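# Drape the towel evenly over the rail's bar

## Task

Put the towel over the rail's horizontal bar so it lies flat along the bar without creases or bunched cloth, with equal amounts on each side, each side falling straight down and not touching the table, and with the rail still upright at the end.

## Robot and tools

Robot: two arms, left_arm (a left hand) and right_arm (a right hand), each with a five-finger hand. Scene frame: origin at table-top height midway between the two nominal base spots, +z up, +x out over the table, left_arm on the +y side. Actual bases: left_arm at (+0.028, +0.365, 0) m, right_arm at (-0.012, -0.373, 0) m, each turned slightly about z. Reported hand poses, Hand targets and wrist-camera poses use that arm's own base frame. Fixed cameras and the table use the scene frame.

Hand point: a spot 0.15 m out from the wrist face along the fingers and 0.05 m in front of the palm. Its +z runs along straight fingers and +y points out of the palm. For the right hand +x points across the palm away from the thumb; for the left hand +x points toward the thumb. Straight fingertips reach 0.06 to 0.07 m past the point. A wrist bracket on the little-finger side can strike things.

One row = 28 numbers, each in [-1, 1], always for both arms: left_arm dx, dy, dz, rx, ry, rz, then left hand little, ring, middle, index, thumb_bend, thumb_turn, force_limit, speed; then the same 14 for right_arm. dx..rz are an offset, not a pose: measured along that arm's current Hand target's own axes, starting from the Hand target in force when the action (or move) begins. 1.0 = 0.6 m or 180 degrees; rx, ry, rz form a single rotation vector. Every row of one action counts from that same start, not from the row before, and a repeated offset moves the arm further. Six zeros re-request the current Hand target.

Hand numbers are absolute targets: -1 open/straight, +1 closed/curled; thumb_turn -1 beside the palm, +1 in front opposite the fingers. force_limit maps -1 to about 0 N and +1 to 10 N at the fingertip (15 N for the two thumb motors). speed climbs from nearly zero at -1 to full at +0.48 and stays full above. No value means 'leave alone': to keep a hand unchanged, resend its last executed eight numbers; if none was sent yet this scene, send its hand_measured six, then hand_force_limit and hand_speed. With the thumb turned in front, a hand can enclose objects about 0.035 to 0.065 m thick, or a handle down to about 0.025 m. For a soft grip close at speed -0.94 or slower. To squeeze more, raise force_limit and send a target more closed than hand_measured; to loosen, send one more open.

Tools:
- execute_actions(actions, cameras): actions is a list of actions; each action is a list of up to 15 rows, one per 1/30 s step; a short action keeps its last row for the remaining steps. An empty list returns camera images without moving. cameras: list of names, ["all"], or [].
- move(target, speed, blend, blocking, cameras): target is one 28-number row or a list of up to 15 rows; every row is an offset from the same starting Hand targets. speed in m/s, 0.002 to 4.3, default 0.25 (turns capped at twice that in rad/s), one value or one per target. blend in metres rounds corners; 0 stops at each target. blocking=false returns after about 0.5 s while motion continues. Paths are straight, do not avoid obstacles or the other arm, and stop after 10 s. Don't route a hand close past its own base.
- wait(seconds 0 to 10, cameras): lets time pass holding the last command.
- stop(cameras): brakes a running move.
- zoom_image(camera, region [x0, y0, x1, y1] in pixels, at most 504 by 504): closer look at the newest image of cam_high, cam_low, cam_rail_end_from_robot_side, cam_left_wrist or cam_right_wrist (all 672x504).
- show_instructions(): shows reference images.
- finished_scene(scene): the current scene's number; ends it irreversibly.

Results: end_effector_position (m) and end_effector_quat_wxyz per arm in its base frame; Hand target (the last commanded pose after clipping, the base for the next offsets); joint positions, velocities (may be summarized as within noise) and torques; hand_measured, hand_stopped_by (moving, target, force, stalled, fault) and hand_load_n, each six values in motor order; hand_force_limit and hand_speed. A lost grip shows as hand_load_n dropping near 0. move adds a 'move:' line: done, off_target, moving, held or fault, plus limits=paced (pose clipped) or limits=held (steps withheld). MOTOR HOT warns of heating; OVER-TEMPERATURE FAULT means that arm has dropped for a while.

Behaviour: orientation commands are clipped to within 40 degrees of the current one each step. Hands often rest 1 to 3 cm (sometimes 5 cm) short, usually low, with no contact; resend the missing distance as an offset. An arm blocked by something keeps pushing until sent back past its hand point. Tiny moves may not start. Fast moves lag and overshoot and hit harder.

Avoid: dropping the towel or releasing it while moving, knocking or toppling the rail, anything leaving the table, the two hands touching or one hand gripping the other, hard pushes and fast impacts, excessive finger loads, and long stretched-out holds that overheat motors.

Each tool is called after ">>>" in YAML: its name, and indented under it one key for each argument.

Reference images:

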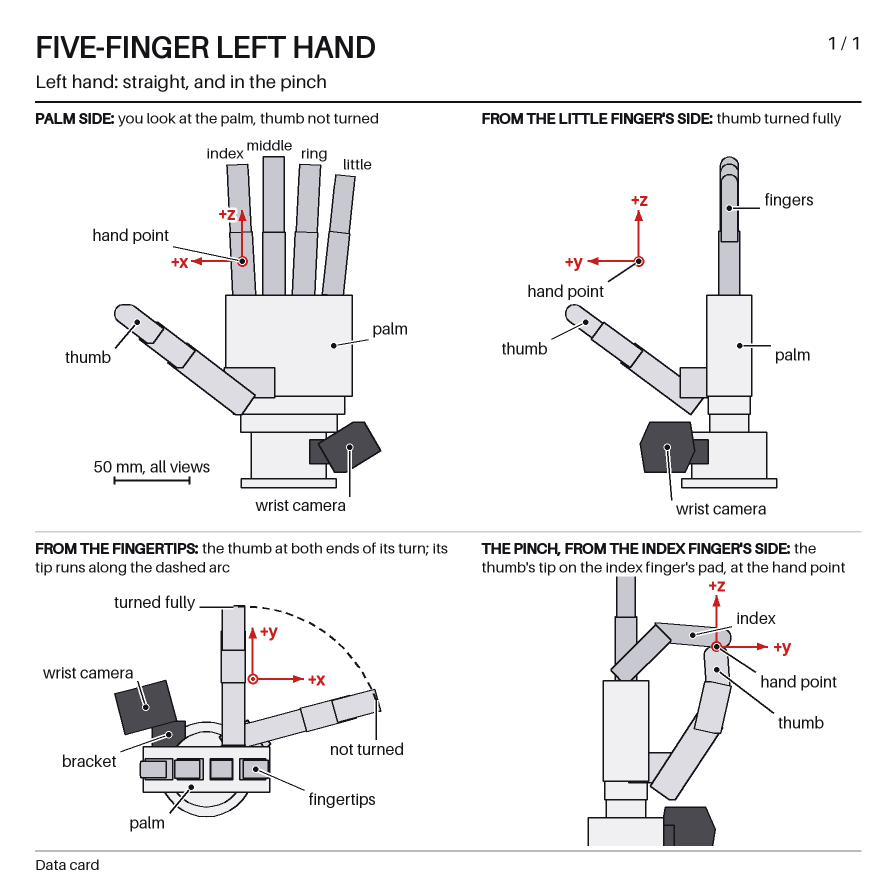

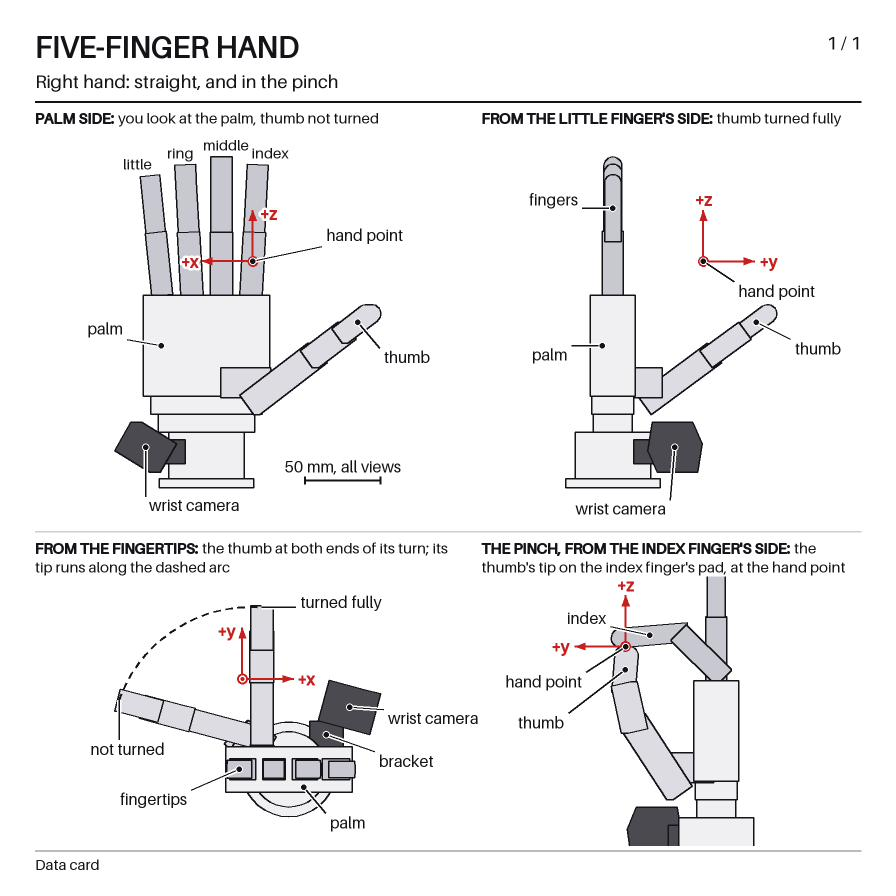

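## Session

>>> execute_actions:
  actions: []

>>> zoom_image:
  camera: "cam_high"
  region: [180, 60, 560, 320]

Scene clock: 0.00 s.
left_arm: end_effector_position=(+0.2722, +0.0754, +0.2824) hand_measured=(-1.000, -1.000, -1.000, -1.000, -1.000, -1.000) hand_load_n=(+0.0, +0.0, +0.0, +0.0, +0.0, +0.0) hand_stopped_by=(target, target, target, target, target, target) hand_force_limit=0.00 hand_speed=-0.80 end_effector_quat_wxyz=(+0.030, -0.413, +0.910, -0.003) | right_arm: end_effector_position=(+0.5124, -0.0797, +0.3105) hand_measured=(-1.000, -1.000, -1.000, -1.000, -1.000, -1.000) hand_load_n=(+0.0, +0.0, +0.0, +0.0, +0.0, +0.0) hand_stopped_by=(target, target, target, target, target, target) hand_force_limit=0.00 hand_speed=-0.80 end_effector_quat_wxyz=(+0.300, +0.943, -0.080, +0.119)
Joint positions: left_arm=[0.169 1.199 1.319 -1.631 -0.01 0.888] | right_arm=[0.153 1.699 1.74 -1.505 0.65 -1.285]
Joint velocities: within noise
Joint torques (N m): no reading
Heat: left arm: hottest shoulder 27 °C; right arm: hottest elbow 27 °C.
Hand target: left_arm +0.2768, +0.0762, +0.2874; +0.037, -0.413, +0.910, -0.005 | right_arm +0.5158, -0.0792, +0.3246; +0.296, +0.941, -0.086, +0.137
camera_calibration:
cam_left_wrist: T_world_to_cam=[[0.544861, -0.837947, -0.031161, -0.0699876], [-0.747205, -0.502052, 0.435464, 0.119261], [-0.38054, -0.213984, -0.899667, 0.493366], [0, 0, 0, 1]] pos_world=[0.314991, 0.106802, 0.38975]
cam_right_wrist: T_world_to_cam=[[0.0249815, -0.787519, 0.615784, -0.266337], [-0.920672, 0.221897, 0.321131, 0.380804], [-0.389537, -0.574957, -0.719503, 0.491828], [0, 0, 0, 1]] pos_world=[0.548835, -0.0114648, 0.395589]

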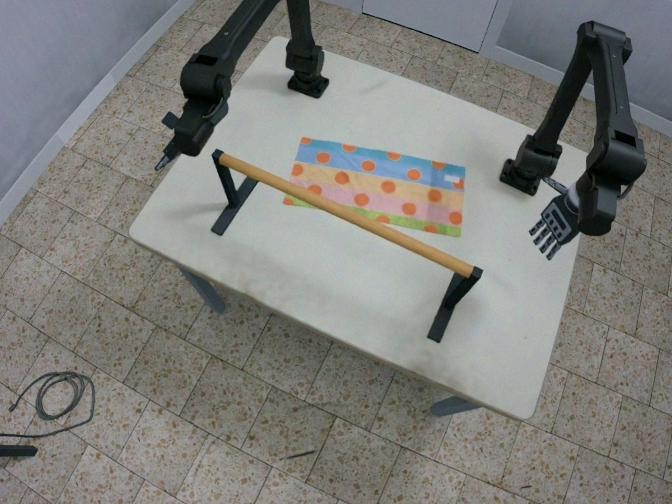

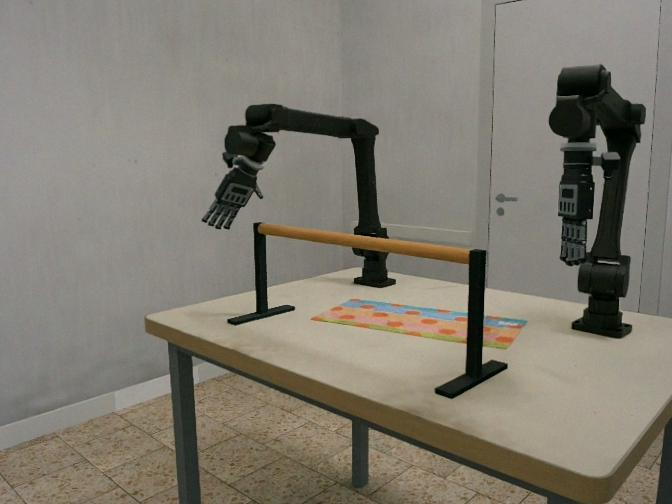

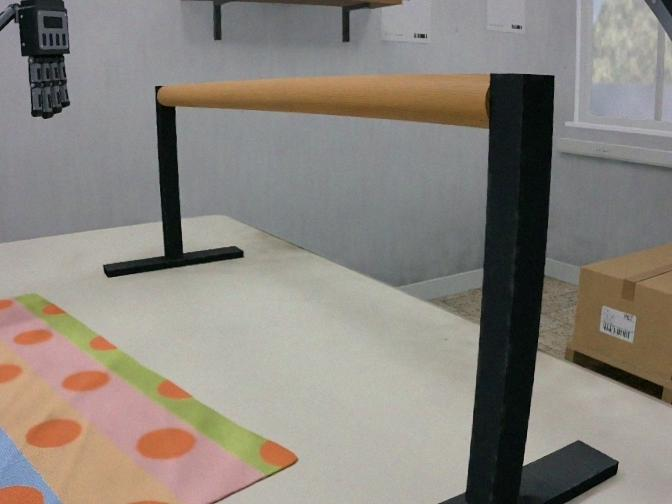

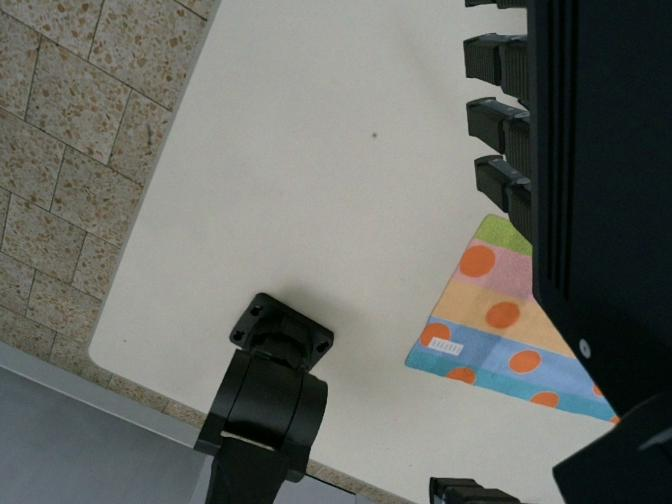

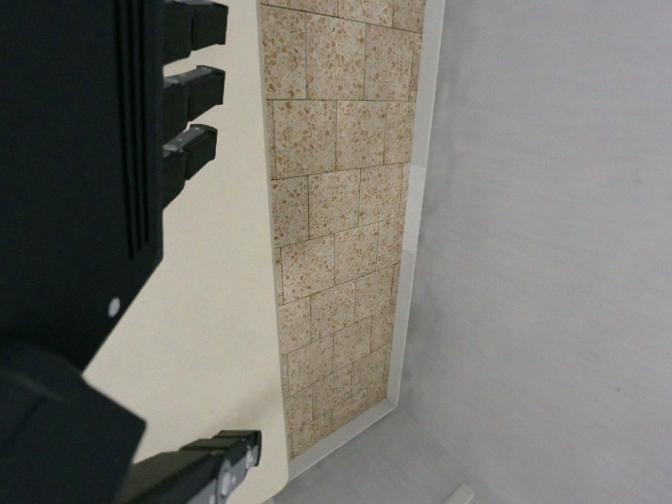

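Scaled by 1.326 from the camera's 672x504 image, which has a finer 960x720 frame.

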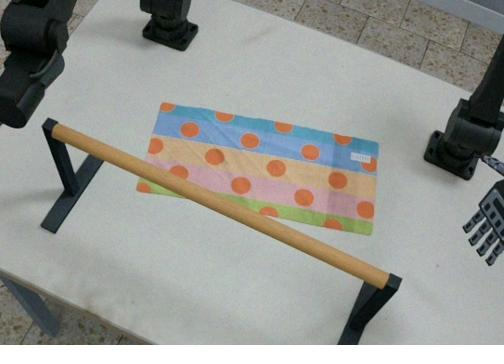

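>>> move:
  target:
    - [0,0,0,0,0,0,-1,-1,-1,-1,-1,-1,0,-0.8,-0.0477,0.0277,-0.201,0.106,-0.0068,0.1278,-1,-1,-0.25,-0.25,-1,1,0,0]
    - [0,0,0,0,0,0,-1,-1,-1,-1,-1,-1,0,-0.8,-0.2737,-0.121,-0.3058,0.283,-0.0182,0.3407,-1,-1,-0.25,-0.25,-1,1,0,0]
    - [0,0,0,0,0,0,-1,-1,-1,-1,-1,-1,0,-0.8,-0.402,-0.3952,-0.0982,0.3536,-0.0228,0.4259,-1,-1,-0.25,-0.25,-1,1,0,0]
  cameras: ["cam_high","cam_right_wrist"]
  speed: 0.3
  blend: 0.03

Scene clock: 51.67 s.
left_arm: end_effector_position=(+0.2722, +0.0754, +0.2824) hand_measured=(-1.000, -1.000, -1.000, -1.000, -1.000, -1.000) hand_load_n=(+0.0, +0.0, +0.0, +0.0, +0.0, +0.0) hand_stopped_by=(target, target, target, target, target, target) hand_force_limit=0.00 hand_speed=-0.80 end_effector_quat_wxyz=(+0.030, -0.413, +0.910, -0.003) | right_arm: end_effector_position=(+0.3309, +0.1625, +0.1635) hand_measured=(-1.000, -1.000, -0.250, -0.250, -1.000, +1.000) hand_load_n=(+0.0, +0.0, +0.0, +0.0, +0.0, +0.0) hand_stopped_by=(target, target, target, target, target, target) hand_force_limit=0.00 hand_speed=0.00 end_effector_quat_wxyz=(-0.337, +0.715, -0.550, +0.270)
Joint positions: left_arm=[0.169 1.199 1.319 -1.631 -0.01 0.888] | right_arm=[0.441 0.844 0.636 -0.48 0.157 0.108]
Joint torques (N m): left_arm=[1.08 -7.65 10.61 0.38 0.04 0.02] | right_arm=[0.79 -3.55 7.71 3 0.3 0]
Heat: left arm: hottest elbow 33 °C; right arm: hottest elbow 34 °C.
Hand target: left_arm +0.2768, +0.0762, +0.2874; +0.037, -0.413, +0.910, -0.005 | right_arm +0.3323, +0.1664, +0.1699; -0.351, +0.705, -0.551, +0.274
Off the commanded pose: left_arm 0.007 m, 1 deg | right_arm 0.008 m, 2 deg.
move: done
camera_calibration:
cam_right_wrist: T_world_to_cam=[[-0.538345, -0.411924, -0.735189, 0.365702], [-0.737, 0.653195, 0.173688, 0.100405], [0.408675, 0.635338, -0.655233, -0.0166528], [0, 0, 0, 1]] pos_world=[0.277678, 0.095638, 0.240509]
Images, in order (width x height): cam_high 672x504, cam_right_wrist 672x504.

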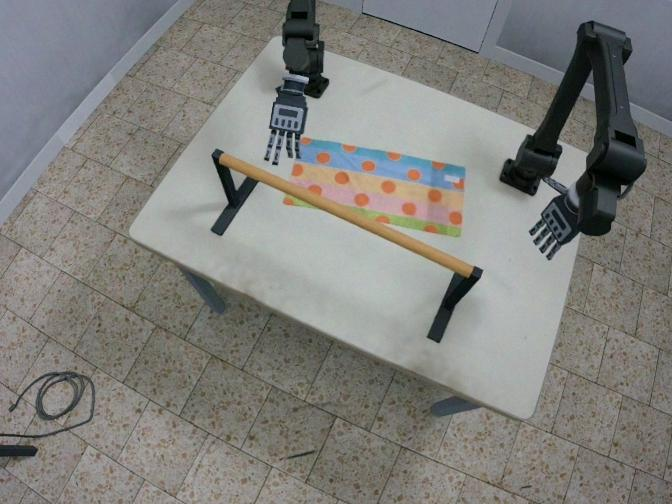

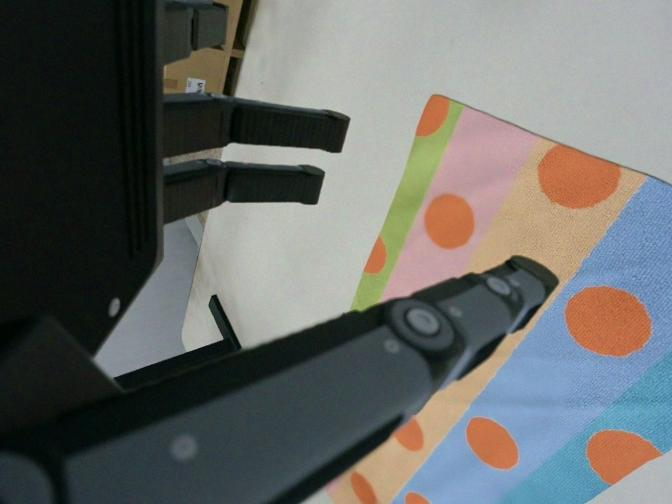

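>>> move:
  target:
    - [0,0,0,0,0,0,-1,-1,-1,-1,-1,-1,0,-0.8,0.0025,0.1327,0.184,0,0,0,-1,-1,-0.25,-0.25,-1,1,0,0]
  cameras: ["cam_right_wrist"]
  speed: 0.15

Scene clock: 60.93 s.
left_arm: end_effector_position=(+0.2722, +0.0754, +0.2824) hand_measured=(-1.000, -1.000, -1.000, -1.000, -1.000, -1.000) hand_load_n=(+0.0, +0.0, +0.0, +0.0, +0.0, +0.0) hand_stopped_by=(target, target, target, target, target, target) hand_force_limit=0.00 hand_speed=-0.80 end_effector_quat_wxyz=(+0.030, -0.413, +0.910, -0.003) | right_arm: end_effector_position=(+0.3687, +0.1763, +0.0428) hand_measured=(-1.000, -1.000, -0.250, -0.250, -1.000, +1.000) hand_load_n=(+0.0, +0.0, +0.0, +0.0, +0.0, +0.0) hand_stopped_by=(target, target, target, target, target, target) hand_force_limit=0.00 hand_speed=0.00 end_effector_quat_wxyz=(-0.350, +0.707, -0.551, +0.273)
Joint positions: left_arm=[0.169 1.199 1.319 -1.631 -0.01 0.888] | right_arm=[0.424 1.185 0.461 0.066 0.141 0.109]
Joint torques (N m): left_arm=[0.73 -7.3 10.66 0.64 0.03 -0.03] | right_arm=[-0.21 -4.01 6.37 2.96 -0.05 -0.17]
Heat: left arm: hottest elbow 33 °C; right arm: hottest elbow 34 °C.
Hand target: left_arm +0.2768, +0.0762, +0.2874; +0.037, -0.413, +0.910, -0.005 | right_arm +0.3717, +0.1747, +0.0401; -0.351, +0.705, -0.551, +0.274
Off the commanded pose: left_arm 0.007 m, 1 deg | right_arm 0.004 m, 0 deg.
move: done
camera_calibration:
cam_right_wrist: T_world_to_cam=[[-0.523646, -0.392815, -0.75597, 0.295089], [-0.73785, 0.652696, 0.171943, 0.140718], [0.425877, 0.64783, -0.631621, -0.129531], [0, 0, 0, 1]] pos_world=[0.313515, 0.107983, 0.117069]
Images, in order (width x height): cam_right_wrist 672x504.

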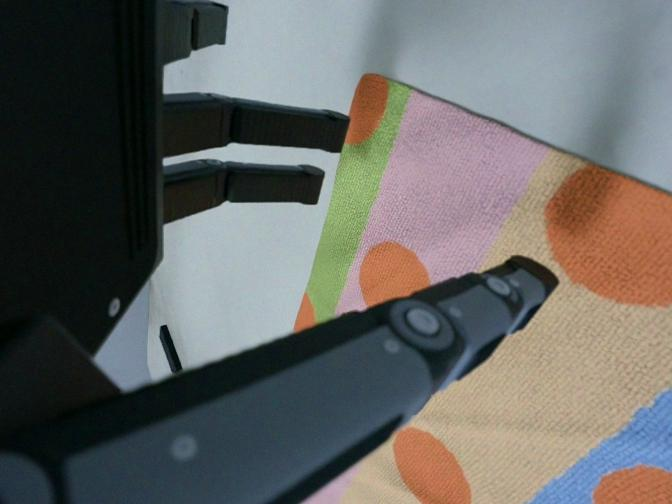

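>>> move:
  target:
    - [0,0,0,0,0,0,-1,-1,-1,-1,-1,-1,0,-0.8,0,0.0465,0.0267,0,0,0,-1,-1,-0.25,-0.25,-1,1,0,0]
  cameras: ["cam_right_wrist"]
  speed: 0.06

Scene clock: 65.93 s.
left_arm: end_effector_position=(+0.2722, +0.0754, +0.2824) hand_measured=(-1.000, -1.000, -1.000, -1.000, -1.000, -1.000) hand_load_n=(+0.0, +0.0, +0.0, +0.0, +0.0, +0.0) hand_stopped_by=(target, target, target, target, target, target) hand_force_limit=0.00 hand_speed=-0.80 end_effector_quat_wxyz=(+0.030, -0.413, +0.910, -0.003) | right_arm: end_effector_position=(+0.3721, +0.1778, +0.0211) hand_measured=(-1.000, -1.000, -0.250, -0.250, -1.000, +1.000) hand_load_n=(+0.0, +0.0, -1.5, -0.5, -0.5, +0.0) hand_stopped_by=(target, target, target, target, target, target) hand_force_limit=0.00 hand_speed=0.00 end_effector_quat_wxyz=(-0.362, +0.701, -0.548, +0.279)
Joint positions: left_arm=[0.169 1.199 1.319 -1.631 -0.01 0.888] | right_arm=[0.424 1.263 0.42 0.214 0.141 0.109]
Joint torques (N m): left_arm=[0.67 -7.94 10.5 0.47 -0.02 0.04] | right_arm=[-0.15 -3.6 5.04 2.62 0.03 -0.17]
Heat: left arm: hottest elbow 33 °C; right arm: hottest elbow 34 °C.
Hand target: left_arm +0.2768, +0.0762, +0.2874; +0.037, -0.413, +0.910, -0.005 | right_arm +0.3677, +0.1737, +0.0081; -0.351, +0.705, -0.551, +0.274
Off the commanded pose: left_arm 0.007 m, 1 deg | right_arm 0.014 m, 1 deg.
move: off_target (right_arm)
camera_calibration:
cam_right_wrist: T_world_to_cam=[[-0.503417, -0.383699, -0.774175, 0.27225], [-0.742278, 0.650663, 0.160191, 0.148179], [0.442262, 0.655295, -0.612366, -0.153523], [0, 0, 0, 1]] pos_world=[0.314942, 0.10865, 0.0930203]
Images, in order (width x height): cam_right_wrist 672x504.

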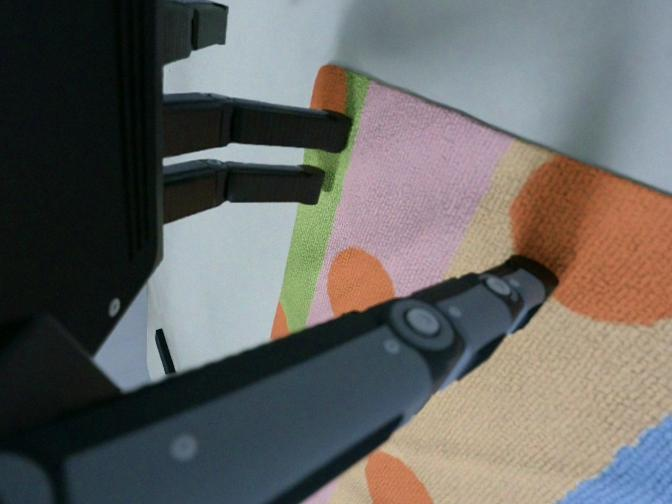

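>>> move:
  target:
    - [0,0,0,0,0,0,-1,-1,-1,-1,-1,-1,0,-0.8,0,0.005,0.004,0,0,0,-1,-1,-0.05,-0.05,-0.5,1,0.1,-0.6]
  cameras: ["cam_right_wrist"]
  speed: 0.06

Scene clock: 69.77 s.
left_arm: end_effector_position=(+0.2722, +0.0754, +0.2824) hand_measured=(-1.000, -1.000, -1.000, -1.000, -1.000, -1.000) hand_load_n=(+0.0, +0.0, +0.0, +0.0, +0.0, +0.0) hand_stopped_by=(target, target, target, target, target, target) hand_force_limit=0.00 hand_speed=-0.80 end_effector_quat_wxyz=(+0.030, -0.413, +0.910, -0.003) | right_arm: end_effector_position=(+0.3744, +0.1788, +0.0201) hand_measured=(-1.000, -1.000, -0.050, -0.050, -0.500, +1.000) hand_load_n=(+0.0, +0.0, -2.5, +0.0, +0.0, +0.0) hand_stopped_by=(target, target, target, target, target, target) hand_force_limit=0.10 hand_speed=-0.60 end_effector_quat_wxyz=(-0.364, +0.699, -0.547, +0.280)
Joint positions: left_arm=[0.169 1.199 1.319 -1.631 -0.01 0.888] | right_arm=[0.424 1.275 0.42 0.232 0.141 0.109]
Joint torques (N m): left_arm=[0.91 -7.53 10.62 0.62 0.04 -0.02] | right_arm=[-0.03 -3.43 4.66 2.52 0.04 -0.16]
Heat: left arm: hottest elbow 34 °C; right arm: hottest elbow 33 °C.
Hand target: left_arm +0.2768, +0.0762, +0.2874; +0.037, -0.413, +0.910, -0.005 | right_arm +0.3678, +0.1738, +0.0042; -0.351, +0.705, -0.551, +0.274
Off the commanded pose: left_arm 0.007 m, 1 deg | right_arm 0.018 m, 2 deg.
move: off_target (right_arm)
camera_calibration:
cam_right_wrist: T_world_to_cam=[[-0.498605, -0.381503, -0.778363, 0.270873], [-0.743244, 0.65024, 0.157404, 0.149927], [0.446072, 0.656996, -0.607763, -0.157676], [0, 0, 0, 1]] pos_world=[0.316826, 0.109443, 0.0914086]
Images, in order (width x height): cam_right_wrist 672x504.

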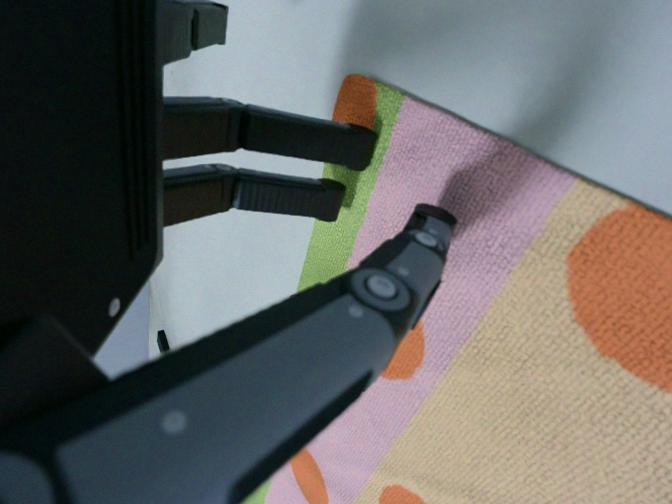

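>>> execute_actions:
  actions:
    - [[0,0,0,0,0,0,-1,-1,-1,-1,-1,-1,0,-0.8,0,0,0,0,0,0,-1,-1,0.3,0.3,0.1,1,0,-0.6]]
  cameras: ["cam_right_wrist"]

>>> wait:
  seconds: 1
  cameras: ["cam_right_wrist"]

Scene clock: 85.47 s.
left_arm: end_effector_position=(+0.2722, +0.0754, +0.2824) hand_measured=(-1.000, -1.000, -1.000, -1.000, -1.000, -1.000) hand_load_n=(+0.0, +0.0, +0.0, +0.0, +0.0, +0.0) hand_stopped_by=(target, target, target, target, target, target) hand_force_limit=0.00 hand_speed=-0.80 end_effector_quat_wxyz=(+0.030, -0.413, +0.910, -0.003) | right_arm: end_effector_position=(+0.3692, +0.1765, +0.0110) hand_measured=(-1.000, -1.000, +0.298, +0.300, -0.298, +1.000) hand_load_n=(+0.0, +0.0, +4.5, +0.0, +7.5, +1.0) hand_stopped_by=(target, target, target, target, force, target) hand_force_limit=0.00 hand_speed=-0.60 end_effector_quat_wxyz=(-0.356, +0.704, -0.550, +0.276)
Joint positions: left_arm=[0.169 1.199 1.319 -1.631 -0.01 0.888] | right_arm=[0.424 1.289 0.411 0.233 0.141 0.109]
Joint torques (N m): left_arm=[0.67 -7.88 10.51 0.42 0.04 0] | right_arm=[-0.09 -4.48 5.3 2.59 0.03 -0.16]
Heat: left arm: hottest elbow 34 °C; right arm: hottest elbow 32 °C.
Hand target: left_arm +0.2768, +0.0762, +0.2874; +0.037, -0.413, +0.910, -0.005 | right_arm +0.3679, +0.1738, +0.0043; -0.351, +0.705, -0.551, +0.274
Off the commanded pose: left_arm 0.007 m, 1 deg | right_arm 0.008 m, 1 deg.
camera_calibration:
cam_right_wrist: T_world_to_cam=[[-0.513572, -0.388309, -0.765154, 0.266967], [-0.740116, 0.651654, 0.166057, 0.147441], [0.434134, 0.651585, -0.622065, -0.15375], [0, 0, 0, 1]] pos_world=[0.312978, 0.107767, 0.0841447]
Images, in order (width x height): cam_right_wrist 672x504.

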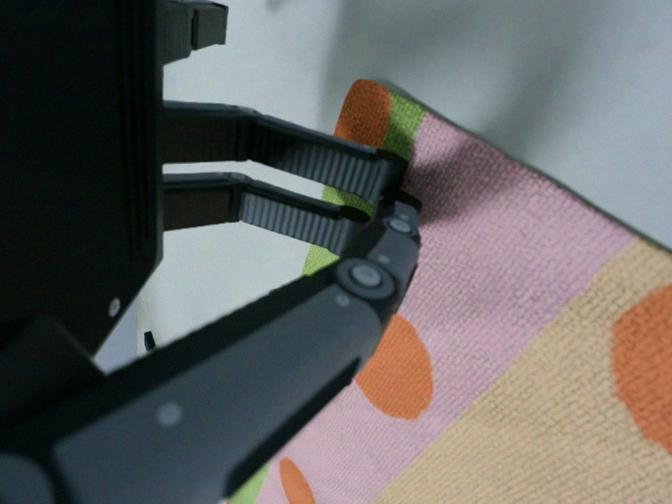

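Scene clock: 86.47 s.
left_arm: end_effector_position=(+0.2722, +0.0754, +0.2824) hand_measured=(-1.000, -1.000, -1.000, -1.000, -1.000, -1.000) hand_load_n=(+0.0, +0.0, +0.0, +0.5, +0.0, +0.0) hand_stopped_by=(target, target, target, target, target, target) hand_force_limit=0.00 hand_speed=-0.80 end_effector_quat_wxyz=(+0.030, -0.413, +0.910, -0.003) | right_arm: end_effector_position=(+0.3692, +0.1765, +0.0110) hand_measured=(-1.000, -1.000, +0.298, +0.300, -0.298, +1.000) hand_load_n=(+0.0, +0.0, +5.0, +0.0, +7.5, +1.0) hand_stopped_by=(target, target, target, target, force, target) hand_force_limit=0.00 hand_speed=-0.60 end_effector_quat_wxyz=(-0.356, +0.704, -0.550, +0.276)
Joint positions: left_arm=[0.169 1.199 1.319 -1.631 -0.01 0.888] | right_arm=[0.424 1.289 0.411 0.233 0.141 0.109]
Joint torques (N m): left_arm=[1.03 -7.3 10.51 0.51 0.03 0.01] | right_arm=[0.09 -4.37 5.26 2.61 0.03 -0.17]
Heat: left arm: hottest elbow 34 °C; right arm: hottest elbow 32 °C.
Hand target: left_arm +0.2768, +0.0762, +0.2874; +0.037, -0.413, +0.910, -0.005 | right_arm +0.3679, +0.1738, +0.0043; -0.351, +0.705, -0.551, +0.274
Off the commanded pose: left_arm 0.007 m, 1 deg | right_arm 0.008 m, 1 deg.
wait: 1.00 s; at rest by 0.17 s
camera_calibration:
cam_right_wrist: T_world_to_cam=[[-0.513572, -0.388309, -0.765154, 0.266967], [-0.740116, 0.651654, 0.166057, 0.147441], [0.434134, 0.651585, -0.622065, -0.15375], [0, 0, 0, 1]] pos_world=[0.312978, 0.107767, 0.0841447]
Images, in order (width x height): cam_right_wrist 672x504.

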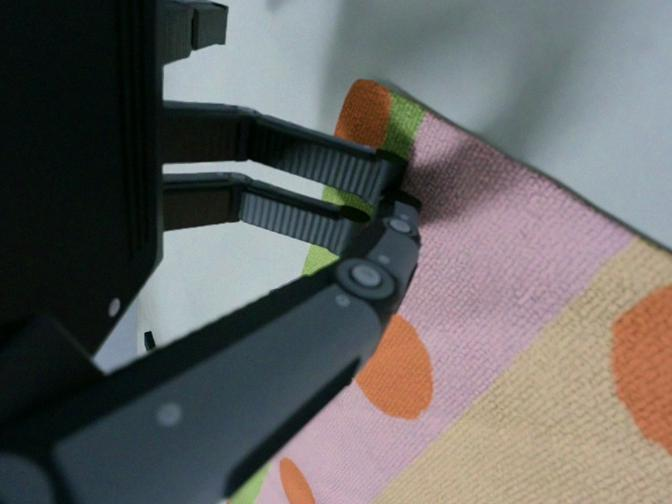

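>>> zoom_image:
  camera: "cam_right_wrist"
  region: [280, 60, 500, 300]

Scaled by 2.100 from the camera's 672x504 image, which has a finer 960x720 frame.

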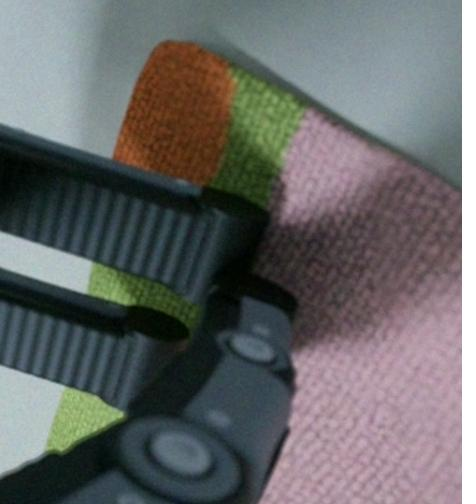

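>>> move:
  target: [0,0,0,0,0,0,-1,-1,-1,-1,-1,-1,0,-0.8,0,-0.107,-0.08,0,0,0,-1,-1,0.3,0.3,0.1,1,0,-0.6]
  speed: 0.08
  cameras: ["cam_right_wrist","cam_high","cam_low"]

Scene clock: 93.43 s.
left_arm: end_effector_position=(+0.2722, +0.0754, +0.2824) hand_measured=(-1.000, -1.000, -1.000, -1.000, -1.000, -1.000) hand_load_n=(+0.0, +0.0, +0.0, +0.0, +0.0, +0.0) hand_stopped_by=(target, target, target, target, target, target) hand_force_limit=0.00 hand_speed=-0.80 end_effector_quat_wxyz=(+0.030, -0.413, +0.910, -0.003) | right_arm: end_effector_position=(+0.3452, +0.1657, +0.0523) hand_measured=(-1.000, -1.000, +0.298, +0.300, -0.298, +1.000) hand_load_n=(+0.0, +0.0, +5.0, +0.0, +7.5, +1.0) hand_stopped_by=(target, target, target, target, force, target) hand_force_limit=0.00 hand_speed=-0.60 end_effector_quat_wxyz=(-0.326, +0.718, -0.557, +0.260)
Joint positions: left_arm=[0.169 1.199 1.319 -1.631 -0.01 0.888] | right_arm=[0.424 1.088 0.462 -0.094 0.141 0.109]
Joint torques (N m): left_arm=[1.67 -7.82 10.51 0.54 0.01 0] | right_arm=[-0.03 -5.77 11.38 1.65 0.04 -0.17]
Heat: left arm: hottest elbow 34 °C; right arm: hottest elbow 32 °C.
Hand target: left_arm +0.2768, +0.0762, +0.2874; +0.037, -0.413, +0.910, -0.005 | right_arm +0.3681, +0.1738, +0.0842; -0.351, +0.705, -0.551, +0.274
Off the commanded pose: left_arm 0.007 m, 1 deg | right_arm 0.040 m, 4 deg.
move: off_target (right_arm)
camera_calibration:
cam_right_wrist: T_world_to_cam=[[-0.564315, -0.411194, -0.715869, 0.300768], [-0.7277, 0.657262, 0.196111, 0.123183], [0.389874, 0.631606, -0.670129, -0.089522], [0, 0, 0, 1]] pos_world=[0.294271, 0.0992533, 0.131162]
Images, in order (width x height): cam_high 672x504, cam_low 672x504, cam_right_wrist 672x504.

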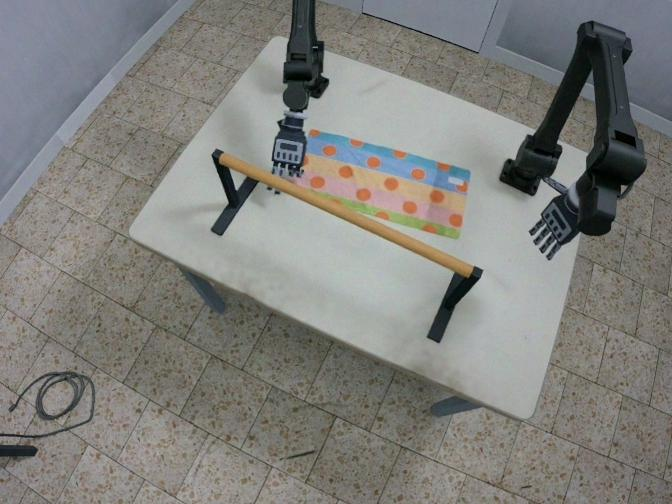

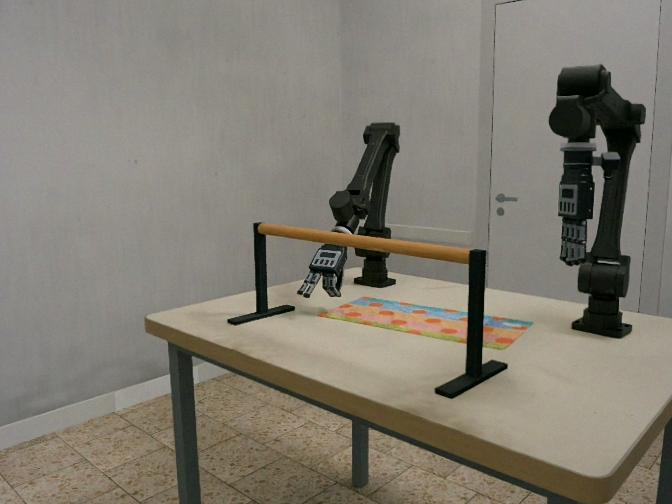

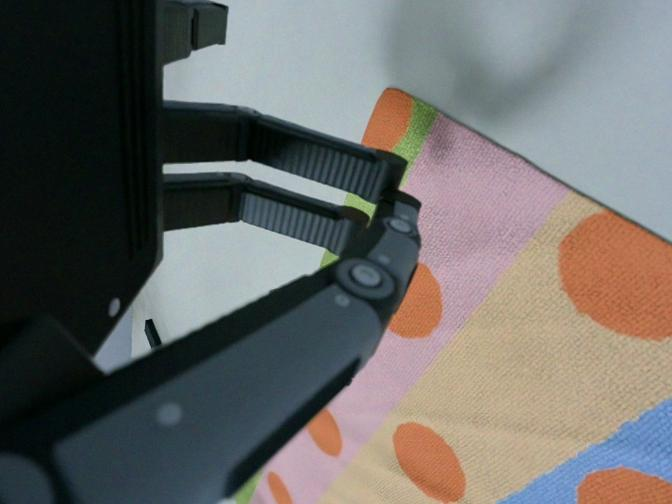

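>>> zoom_image:
  camera: "cam_low"
  region: [270, 220, 450, 340]

>>> zoom_image:
  camera: "cam_right_wrist"
  region: [280, 60, 500, 300]

Scaled by 2.800 from the camera's 672x504 image, which has a finer 960x720 frame.

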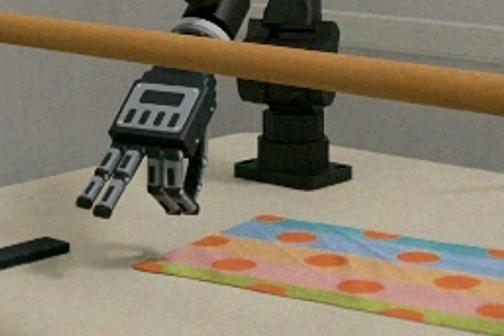

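Scaled by 2.100 from the camera's 672x504 image, which has a finer 960x720 frame.

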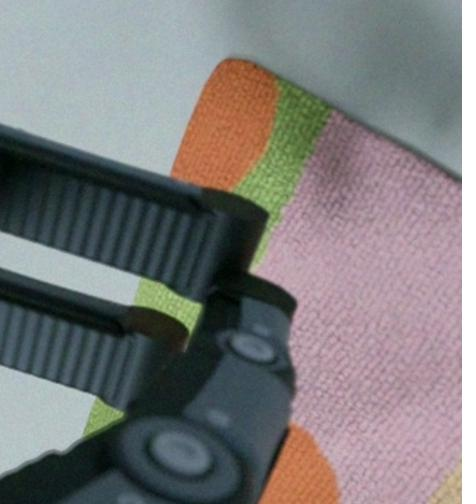

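>>> move:
  target: [0,0,0,0,0,0,-1,-1,-1,-1,-1,-1,0,-0.8,0.0095,0.043,-0.0322,0.0394,0,0,-1,-1,-0.3,-0.3,-0.6,1,0,-0.3]
  speed: 0.1
  cameras: ["cam_right_wrist"]

Scene clock: 127.07 s.
left_arm: end_effector_position=(+0.2722, +0.0754, +0.2824) hand_measured=(-1.000, -1.000, -1.000, -1.000, -1.000, -1.000) hand_load_n=(+0.0, +0.0, +0.5, +0.0, +0.0, +0.0) hand_stopped_by=(target, target, target, target, target, target) hand_force_limit=0.00 hand_speed=-0.80 end_effector_quat_wxyz=(+0.030, -0.413, +0.910, -0.003) | right_arm: end_effector_position=(+0.3378, +0.1589, +0.0684) hand_measured=(-1.000, -1.000, -0.300, -0.300, -0.600, +1.000) hand_load_n=(+0.0, +0.0, +0.0, +0.0, +0.0, +0.0) hand_stopped_by=(target, target, target, target, target, target) hand_force_limit=0.00 hand_speed=-0.30 end_effector_quat_wxyz=(-0.384, +0.684, -0.543, +0.298)
Joint positions: left_arm=[0.169 1.199 1.319 -1.631 -0.01 0.888] | right_arm=[0.424 0.96 0.352 0.045 0.158 0.109]
Joint torques (N m): left_arm=[0.73 -7.65 10.58 0.5 0.05 0] | right_arm=[1.03 -4.19 6.74 3.14 0.31 -0.26]
Heat: left arm: hottest elbow 35 °C; right arm: hottest elbow 40 °C.
Hand target: left_arm +0.2768, +0.0762, +0.2874; +0.037, -0.413, +0.910, -0.005 | right_arm +0.3396, +0.1607, +0.0754; -0.394, +0.682, -0.533, +0.308
Off the commanded pose: left_arm 0.007 m, 1 deg | right_arm 0.007 m, 2 deg.
move: done
camera_calibration:
cam_right_wrist: T_world_to_cam=[[-0.457573, -0.362669, -0.811848, 0.268075], [-0.742604, 0.658041, 0.124586, 0.128857], [0.489046, 0.659889, -0.570421, -0.116379], [0, 0, 0, 1]] pos_world=[0.275268, 0.0892262, 0.135197]
Images, in order (width x height): cam_right_wrist 672x504.

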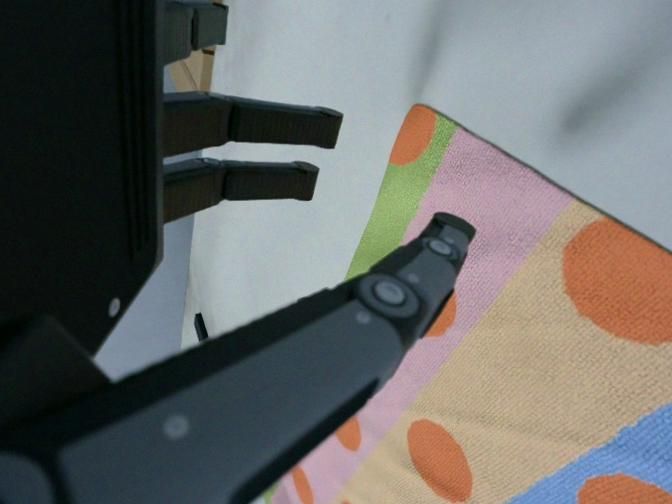

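>>> move:
  target: [0,0,0,0,0,0,-1,-1,-1,-1,-1,-1,0,-0.8,0,0.0866,0.05,0,0,0,-1,-1,-0.3,-0.3,-0.6,1,0,-0.3]
  speed: 0.06
  cameras: ["cam_right_wrist"]

Scene clock: 131.30 s.
left_arm: end_effector_position=(+0.2722, +0.0754, +0.2824) hand_measured=(-1.000, -1.000, -1.000, -1.000, -1.000, -1.000) hand_load_n=(+0.0, +0.0, +0.0, +0.0, +0.0, +0.0) hand_stopped_by=(target, target, target, target, target, target) hand_force_limit=0.00 hand_speed=-0.80 end_effector_quat_wxyz=(+0.030, -0.413, +0.910, -0.003) | right_arm: end_effector_position=(+0.3409, +0.1603, +0.0193) hand_measured=(-1.000, -1.000, -0.300, -0.300, -0.600, +1.000) hand_load_n=(+0.0, +0.0, +0.0, +0.0, +0.0, +0.0) hand_stopped_by=(target, target, target, target, target, target) hand_force_limit=0.00 hand_speed=-0.30 end_effector_quat_wxyz=(-0.396, +0.678, -0.540, +0.305)
Joint positions: left_arm=[0.169 1.199 1.319 -1.631 -0.01 0.888] | right_arm=[0.424 1.162 0.263 0.367 0.158 0.109]
Joint torques (N m): left_arm=[0.62 -7.65 10.61 0.5 0 0.03] | right_arm=[0.79 -2.67 5.22 3.11 0.25 -0.28]
Heat: left arm: hottest elbow 35 °C; right arm: hottest elbow 39 °C.
Hand target: left_arm +0.2768, +0.0762, +0.2874; +0.037, -0.413, +0.910, -0.005 | right_arm +0.3396, +0.1608, +0.0155; -0.394, +0.682, -0.533, +0.308
Off the commanded pose: left_arm 0.007 m, 1 deg | right_arm 0.004 m, 1 deg.
move: done
camera_calibration:
cam_right_wrist: T_world_to_cam=[[-0.434196, -0.352122, -0.829147, 0.220896], [-0.74594, 0.656563, 0.111794, 0.138041], [0.505022, 0.667035, -0.547739, -0.15388], [0, 0, 0, 1]] pos_world=[0.276595, 0.0897934, 0.0834374]
Images, in order (width x height): cam_right_wrist 672x504.

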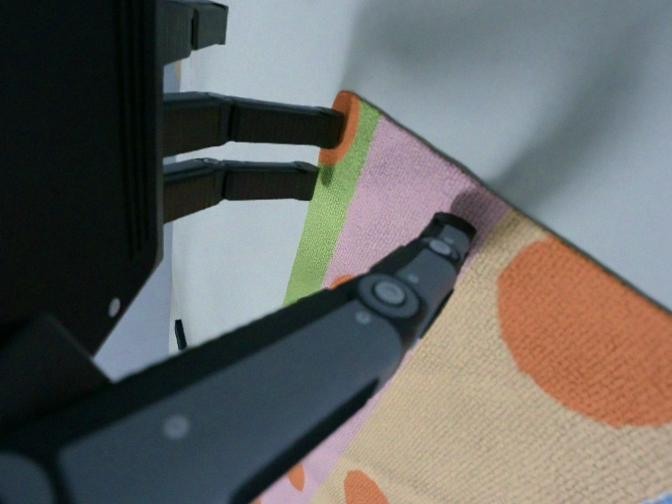

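>>> move:
  target:
    - [0,0,0,0,0,0,-1,-1,-1,-1,-1,-1,0,-0.8,0,-0.0215,-0.0125,0,0,0,-1,-1,-0.3,-0.3,-0.6,1,0,-0.3]
    - [0,0,0,0,0,0,-1,-1,-1,-1,-1,-1,0,-0.8,-0.0167,-0.009,-0.0342,0,0,0,-1,-1,-0.3,-0.3,-0.6,1,0,-0.3]
    - [0,0,0,0,0,0,-1,-1,-1,-1,-1,-1,0,-0.8,-0.0167,0.0348,-0.0088,0,0,0,-1,-1,-0.3,-0.3,-0.6,1,0,-0.3]
  speed: 0.06
  cameras: ["cam_right_wrist"]

Scene clock: 140.17 s.
left_arm: end_effector_position=(+0.2722, +0.0754, +0.2824) hand_measured=(-1.000, -1.000, -1.000, -1.000, -1.000, -1.000) hand_load_n=(+0.0, +0.0, +0.0, +0.0, +0.0, +0.0) hand_stopped_by=(target, target, target, target, target, target) hand_force_limit=0.00 hand_speed=-0.80 end_effector_quat_wxyz=(+0.030, -0.413, +0.910, -0.003) | right_arm: end_effector_position=(+0.3333, +0.1696, +0.0190) hand_measured=(-1.000, -1.000, -0.300, -0.300, -0.600, +1.000) hand_load_n=(+0.0, +0.0, +0.0, +0.0, -0.5, -1.5) hand_stopped_by=(target, target, target, target, target, target) hand_force_limit=0.00 hand_speed=-0.30 end_effector_quat_wxyz=(-0.410, +0.674, -0.525, +0.319)
Joint positions: left_arm=[0.169 1.199 1.319 -1.631 -0.01 0.888] | right_arm=[0.481 1.168 0.226 0.454 0.207 0.111]
Joint torques (N m): left_arm=[0.67 -7.94 10.52 0.4 0.04 0.01] | right_arm=[0.79 -0.5 4.14 2.29 0.26 -0.04]
Heat: left arm: hottest elbow 35 °C; right arm: hottest elbow 37 °C.
Hand target: left_arm +0.2768, +0.0762, +0.2874; +0.037, -0.413, +0.910, -0.005 | right_arm +0.3225, +0.1669, -0.0001; -0.394, +0.682, -0.533, +0.308
Off the commanded pose: left_arm 0.007 m, 1 deg | right_arm 0.022 m, 3 deg.
move: off_target (right_arm)
camera_calibration:
cam_right_wrist: T_world_to_cam=[[-0.388335, -0.358278, -0.849019, 0.206635], [-0.758764, 0.647154, 0.0739596, 0.132837], [0.522948, 0.672926, -0.52316, -0.163767], [0, 0, 0, 1]] pos_world=[0.266677, 0.0982701, 0.0799359]
Images, in order (width x height): cam_right_wrist 672x504.

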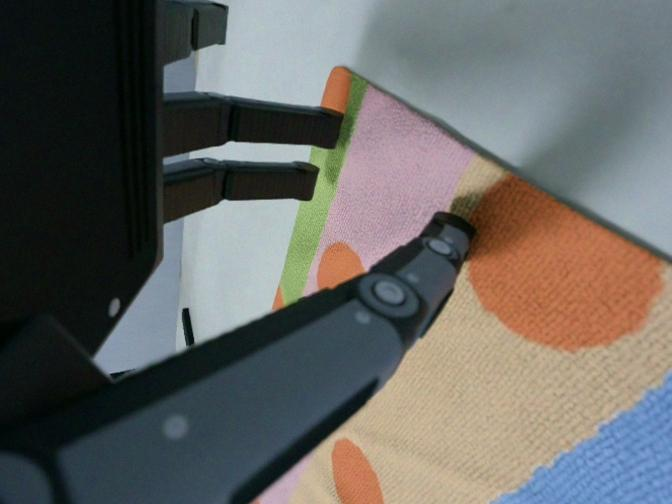

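>>> execute_actions:
  actions:
    - [[0,0,0,0,0,0,-1,-1,-1,-1,-1,-1,0,-0.8,0,0,0,0,0,0,-1,-1,0.0,0.0,-0.35,1,0.2,-0.5]]
  cameras: []

>>> wait:
  seconds: 0.5
  cameras: ["cam_right_wrist"]

Scene clock: 143.77 s.
left_arm: end_effector_position=(+0.2722, +0.0754, +0.2824) hand_measured=(-1.000, -1.000, -1.000, -1.000, -1.000, -1.000) hand_load_n=(+0.0, +0.0, +0.0, +0.0, +0.0, +0.0) hand_stopped_by=(target, target, target, target, target, target) hand_force_limit=0.00 hand_speed=-0.80 end_effector_quat_wxyz=(+0.030, -0.413, +0.910, -0.003) | right_arm: end_effector_position=(+0.3330, +0.1693, +0.0171) hand_measured=(-1.000, -1.000, +0.000, +0.000, -0.350, +1.000) hand_load_n=(+0.0, +0.0, +1.0, +0.0, +0.5, +0.0) hand_stopped_by=(target, target, target, target, target, target) hand_force_limit=0.20 hand_speed=-0.50 end_effector_quat_wxyz=(-0.409, +0.674, -0.526, +0.319)
Joint positions: left_arm=[0.169 1.199 1.319 -1.631 -0.01 0.888] | right_arm=[0.481 1.176 0.224 0.461 0.208 0.112]
Joint torques (N m): left_arm=[0.85 -7.53 10.47 0.57 0.05 0.01] | right_arm=[0.97 -1.2 4.25 2.02 0.23 -0.03]
Heat: left arm: hottest elbow 35 °C; right arm: hottest elbow 37 °C.
Hand target: left_arm +0.2768, +0.0762, +0.2874; +0.037, -0.413, +0.910, -0.005 | right_arm +0.3225, +0.1670, +0.0000; -0.394, +0.682, -0.533, +0.308
Off the commanded pose: left_arm 0.007 m, 1 deg | right_arm 0.020 m, 2 deg.
No camera images: "cameras" was empty.

Scene clock: 144.27 s.
left_arm: end_effector_position=(+0.2722, +0.0754, +0.2824) hand_measured=(-1.000, -1.000, -1.000, -1.000, -1.000, -1.000) hand_load_n=(+0.0, +0.0, +0.0, +0.0, +0.0, +0.0) hand_stopped_by=(target, target, target, target, target, target) hand_force_limit=0.00 hand_speed=-0.80 end_effector_quat_wxyz=(+0.030, -0.413, +0.910, -0.003) | right_arm: end_effector_position=(+0.3330, +0.1693, +0.0171) hand_measured=(-1.000, -1.000, +0.000, +0.000, -0.350, +1.000) hand_load_n=(+0.0, +0.0, +1.5, +0.0, +0.5, +0.0) hand_stopped_by=(target, target, target, target, target, target) hand_force_limit=0.20 hand_speed=-0.50 end_effector_quat_wxyz=(-0.409, +0.674, -0.526, +0.319)
Joint positions: left_arm=[0.169 1.199 1.319 -1.631 -0.01 0.888] | right_arm=[0.481 1.176 0.224 0.461 0.208 0.112]
Joint torques (N m): left_arm=[0.73 -6.95 10.5 0.43 0 -0.01] | right_arm=[0.79 -1.26 4.25 2.1 0.21 -0.04]
Heat: left arm: hottest elbow 35 °C; right arm: hottest elbow 36 °C.
Hand target: left_arm +0.2768, +0.0762, +0.2874; +0.037, -0.413, +0.910, -0.005 | right_arm +0.3225, +0.1670, +0.0000; -0.394, +0.682, -0.533, +0.308
Off the commanded pose: left_arm 0.007 m, 1 deg | right_arm 0.020 m, 2 deg.
wait: 0.50 s; at rest by 0.17 s
camera_calibration:
cam_right_wrist: T_world_to_cam=[[-0.390533, -0.358092, -0.848088, 0.20558], [-0.75784, 0.648076, 0.0753342, 0.132432], [0.52265, 0.672136, -0.524472, -0.164227], [0, 0, 0, 1]] pos_world=[0.266481, 0.0981734, 0.0782405]
Images, in order (width x height): cam_right_wrist 672x504.

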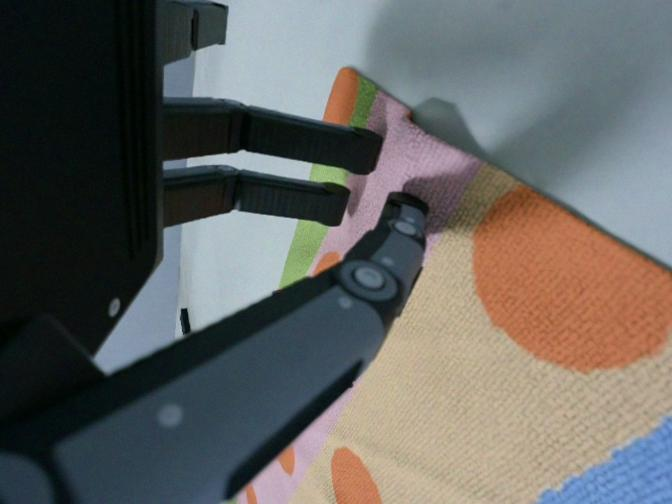

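>>> execute_actions:
  actions:
    - [[0,0,0,0,0,0,-1,-1,-1,-1,-1,-1,0,-0.8,0,0,0,0,0,0,-1,-1,0.35,0.35,0.1,1,0.1,-0.55]]
  cameras: []

>>> wait:
  seconds: 0.7
  cameras: ["cam_right_wrist"]

Scene clock: 148.30 s.
left_arm: end_effector_position=(+0.2722, +0.0754, +0.2824) hand_measured=(-1.000, -1.000, -1.000, -1.000, -1.000, -1.000) hand_load_n=(+0.0, +0.0, +0.0, +0.0, +0.0, +0.0) hand_stopped_by=(target, target, target, target, target, target) hand_force_limit=0.00 hand_speed=-0.80 end_effector_quat_wxyz=(+0.030, -0.413, +0.910, -0.003) | right_arm: end_effector_position=(+0.3314, +0.1685, +0.0132) hand_measured=(-1.000, -1.000, +0.240, +0.284, -0.210, +1.000) hand_load_n=(+0.0, -0.5, +6.5, +6.0, +10.5, +0.0) hand_stopped_by=(target, target, force, force, force, target) hand_force_limit=0.10 hand_speed=-0.55 end_effector_quat_wxyz=(-0.405, +0.676, -0.528, +0.317)
Joint positions: left_arm=[0.169 1.199 1.319 -1.631 -0.01 0.888] | right_arm=[0.481 1.185 0.223 0.461 0.208 0.113]
Joint torques (N m): left_arm=[1.32 -7.77 10.54 0.51 0.04 0.02] | right_arm=[0.79 -1.55 4.25 2.22 0.22 -0.04]
Heat: left arm: hottest elbow 35 °C; right arm: hottest elbow 36 °C.
Hand target: left_arm +0.2768, +0.0762, +0.2874; +0.037, -0.413, +0.910, -0.005 | right_arm +0.3225, +0.1669, -0.0001; -0.394, +0.682, -0.533, +0.308
Off the commanded pose: left_arm 0.007 m, 1 deg | right_arm 0.016 m, 2 deg.
No camera images: "cameras" was empty.

Scene clock: 149.00 s.
left_arm: end_effector_position=(+0.2722, +0.0754, +0.2824) hand_measured=(-1.000, -1.000, -1.000, -1.000, -1.000, -1.000) hand_load_n=(+0.0, +0.0, +0.0, +0.0, +0.0, +0.0) hand_stopped_by=(target, target, target, target, target, target) hand_force_limit=0.00 hand_speed=-0.80 end_effector_quat_wxyz=(+0.030, -0.413, +0.910, -0.003) | right_arm: end_effector_position=(+0.3314, +0.1685, +0.0132) hand_measured=(-1.000, -1.000, +0.240, +0.284, -0.210, +1.000) hand_load_n=(+0.0, +0.0, +6.0, +6.0, +10.5, +0.0) hand_stopped_by=(target, target, force, force, force, target) hand_force_limit=0.10 hand_speed=-0.55 end_effector_quat_wxyz=(-0.405, +0.676, -0.528, +0.317)
Joint positions: left_arm=[0.169 1.199 1.319 -1.631 -0.01 0.888] | right_arm=[0.481 1.185 0.223 0.461 0.208 0.113]
Joint torques (N m): left_arm=[0.67 -7.36 10.52 0.55 0.04 0.01] | right_arm=[0.73 -1.61 4.29 2.26 0.22 -0.05]
Heat: left arm: hottest elbow 35 °C; right arm: hottest elbow 36 °C.
Hand target: left_arm +0.2768, +0.0762, +0.2874; +0.037, -0.413, +0.910, -0.005 | right_arm +0.3225, +0.1669, -0.0001; -0.394, +0.682, -0.533, +0.308
Off the commanded pose: left_arm 0.007 m, 1 deg | right_arm 0.016 m, 2 deg.
wait: 0.70 s; at rest by 0.17 s
camera_calibration:
cam_right_wrist: T_world_to_cam=[[-0.398811, -0.361638, -0.842715, 0.204722], [-0.756882, 0.648657, 0.0798296, 0.131576], [0.517764, 0.669673, -0.532409, -0.162762], [0, 0, 0, 1]] pos_world=[0.265505, 0.0976847, 0.0753622]
Images, in order (width x height): cam_right_wrist 672x504.

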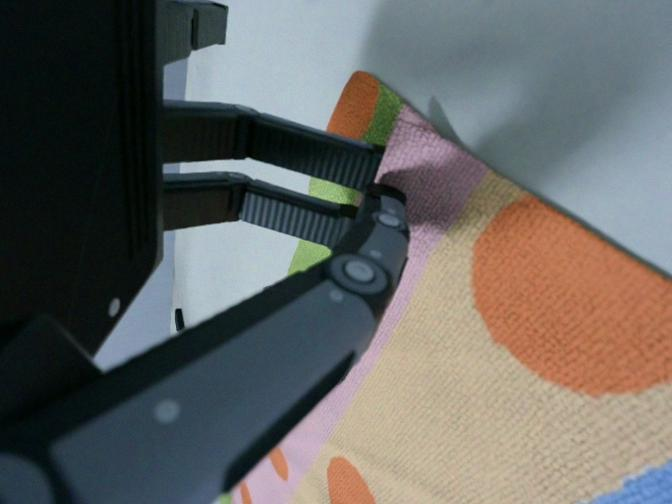

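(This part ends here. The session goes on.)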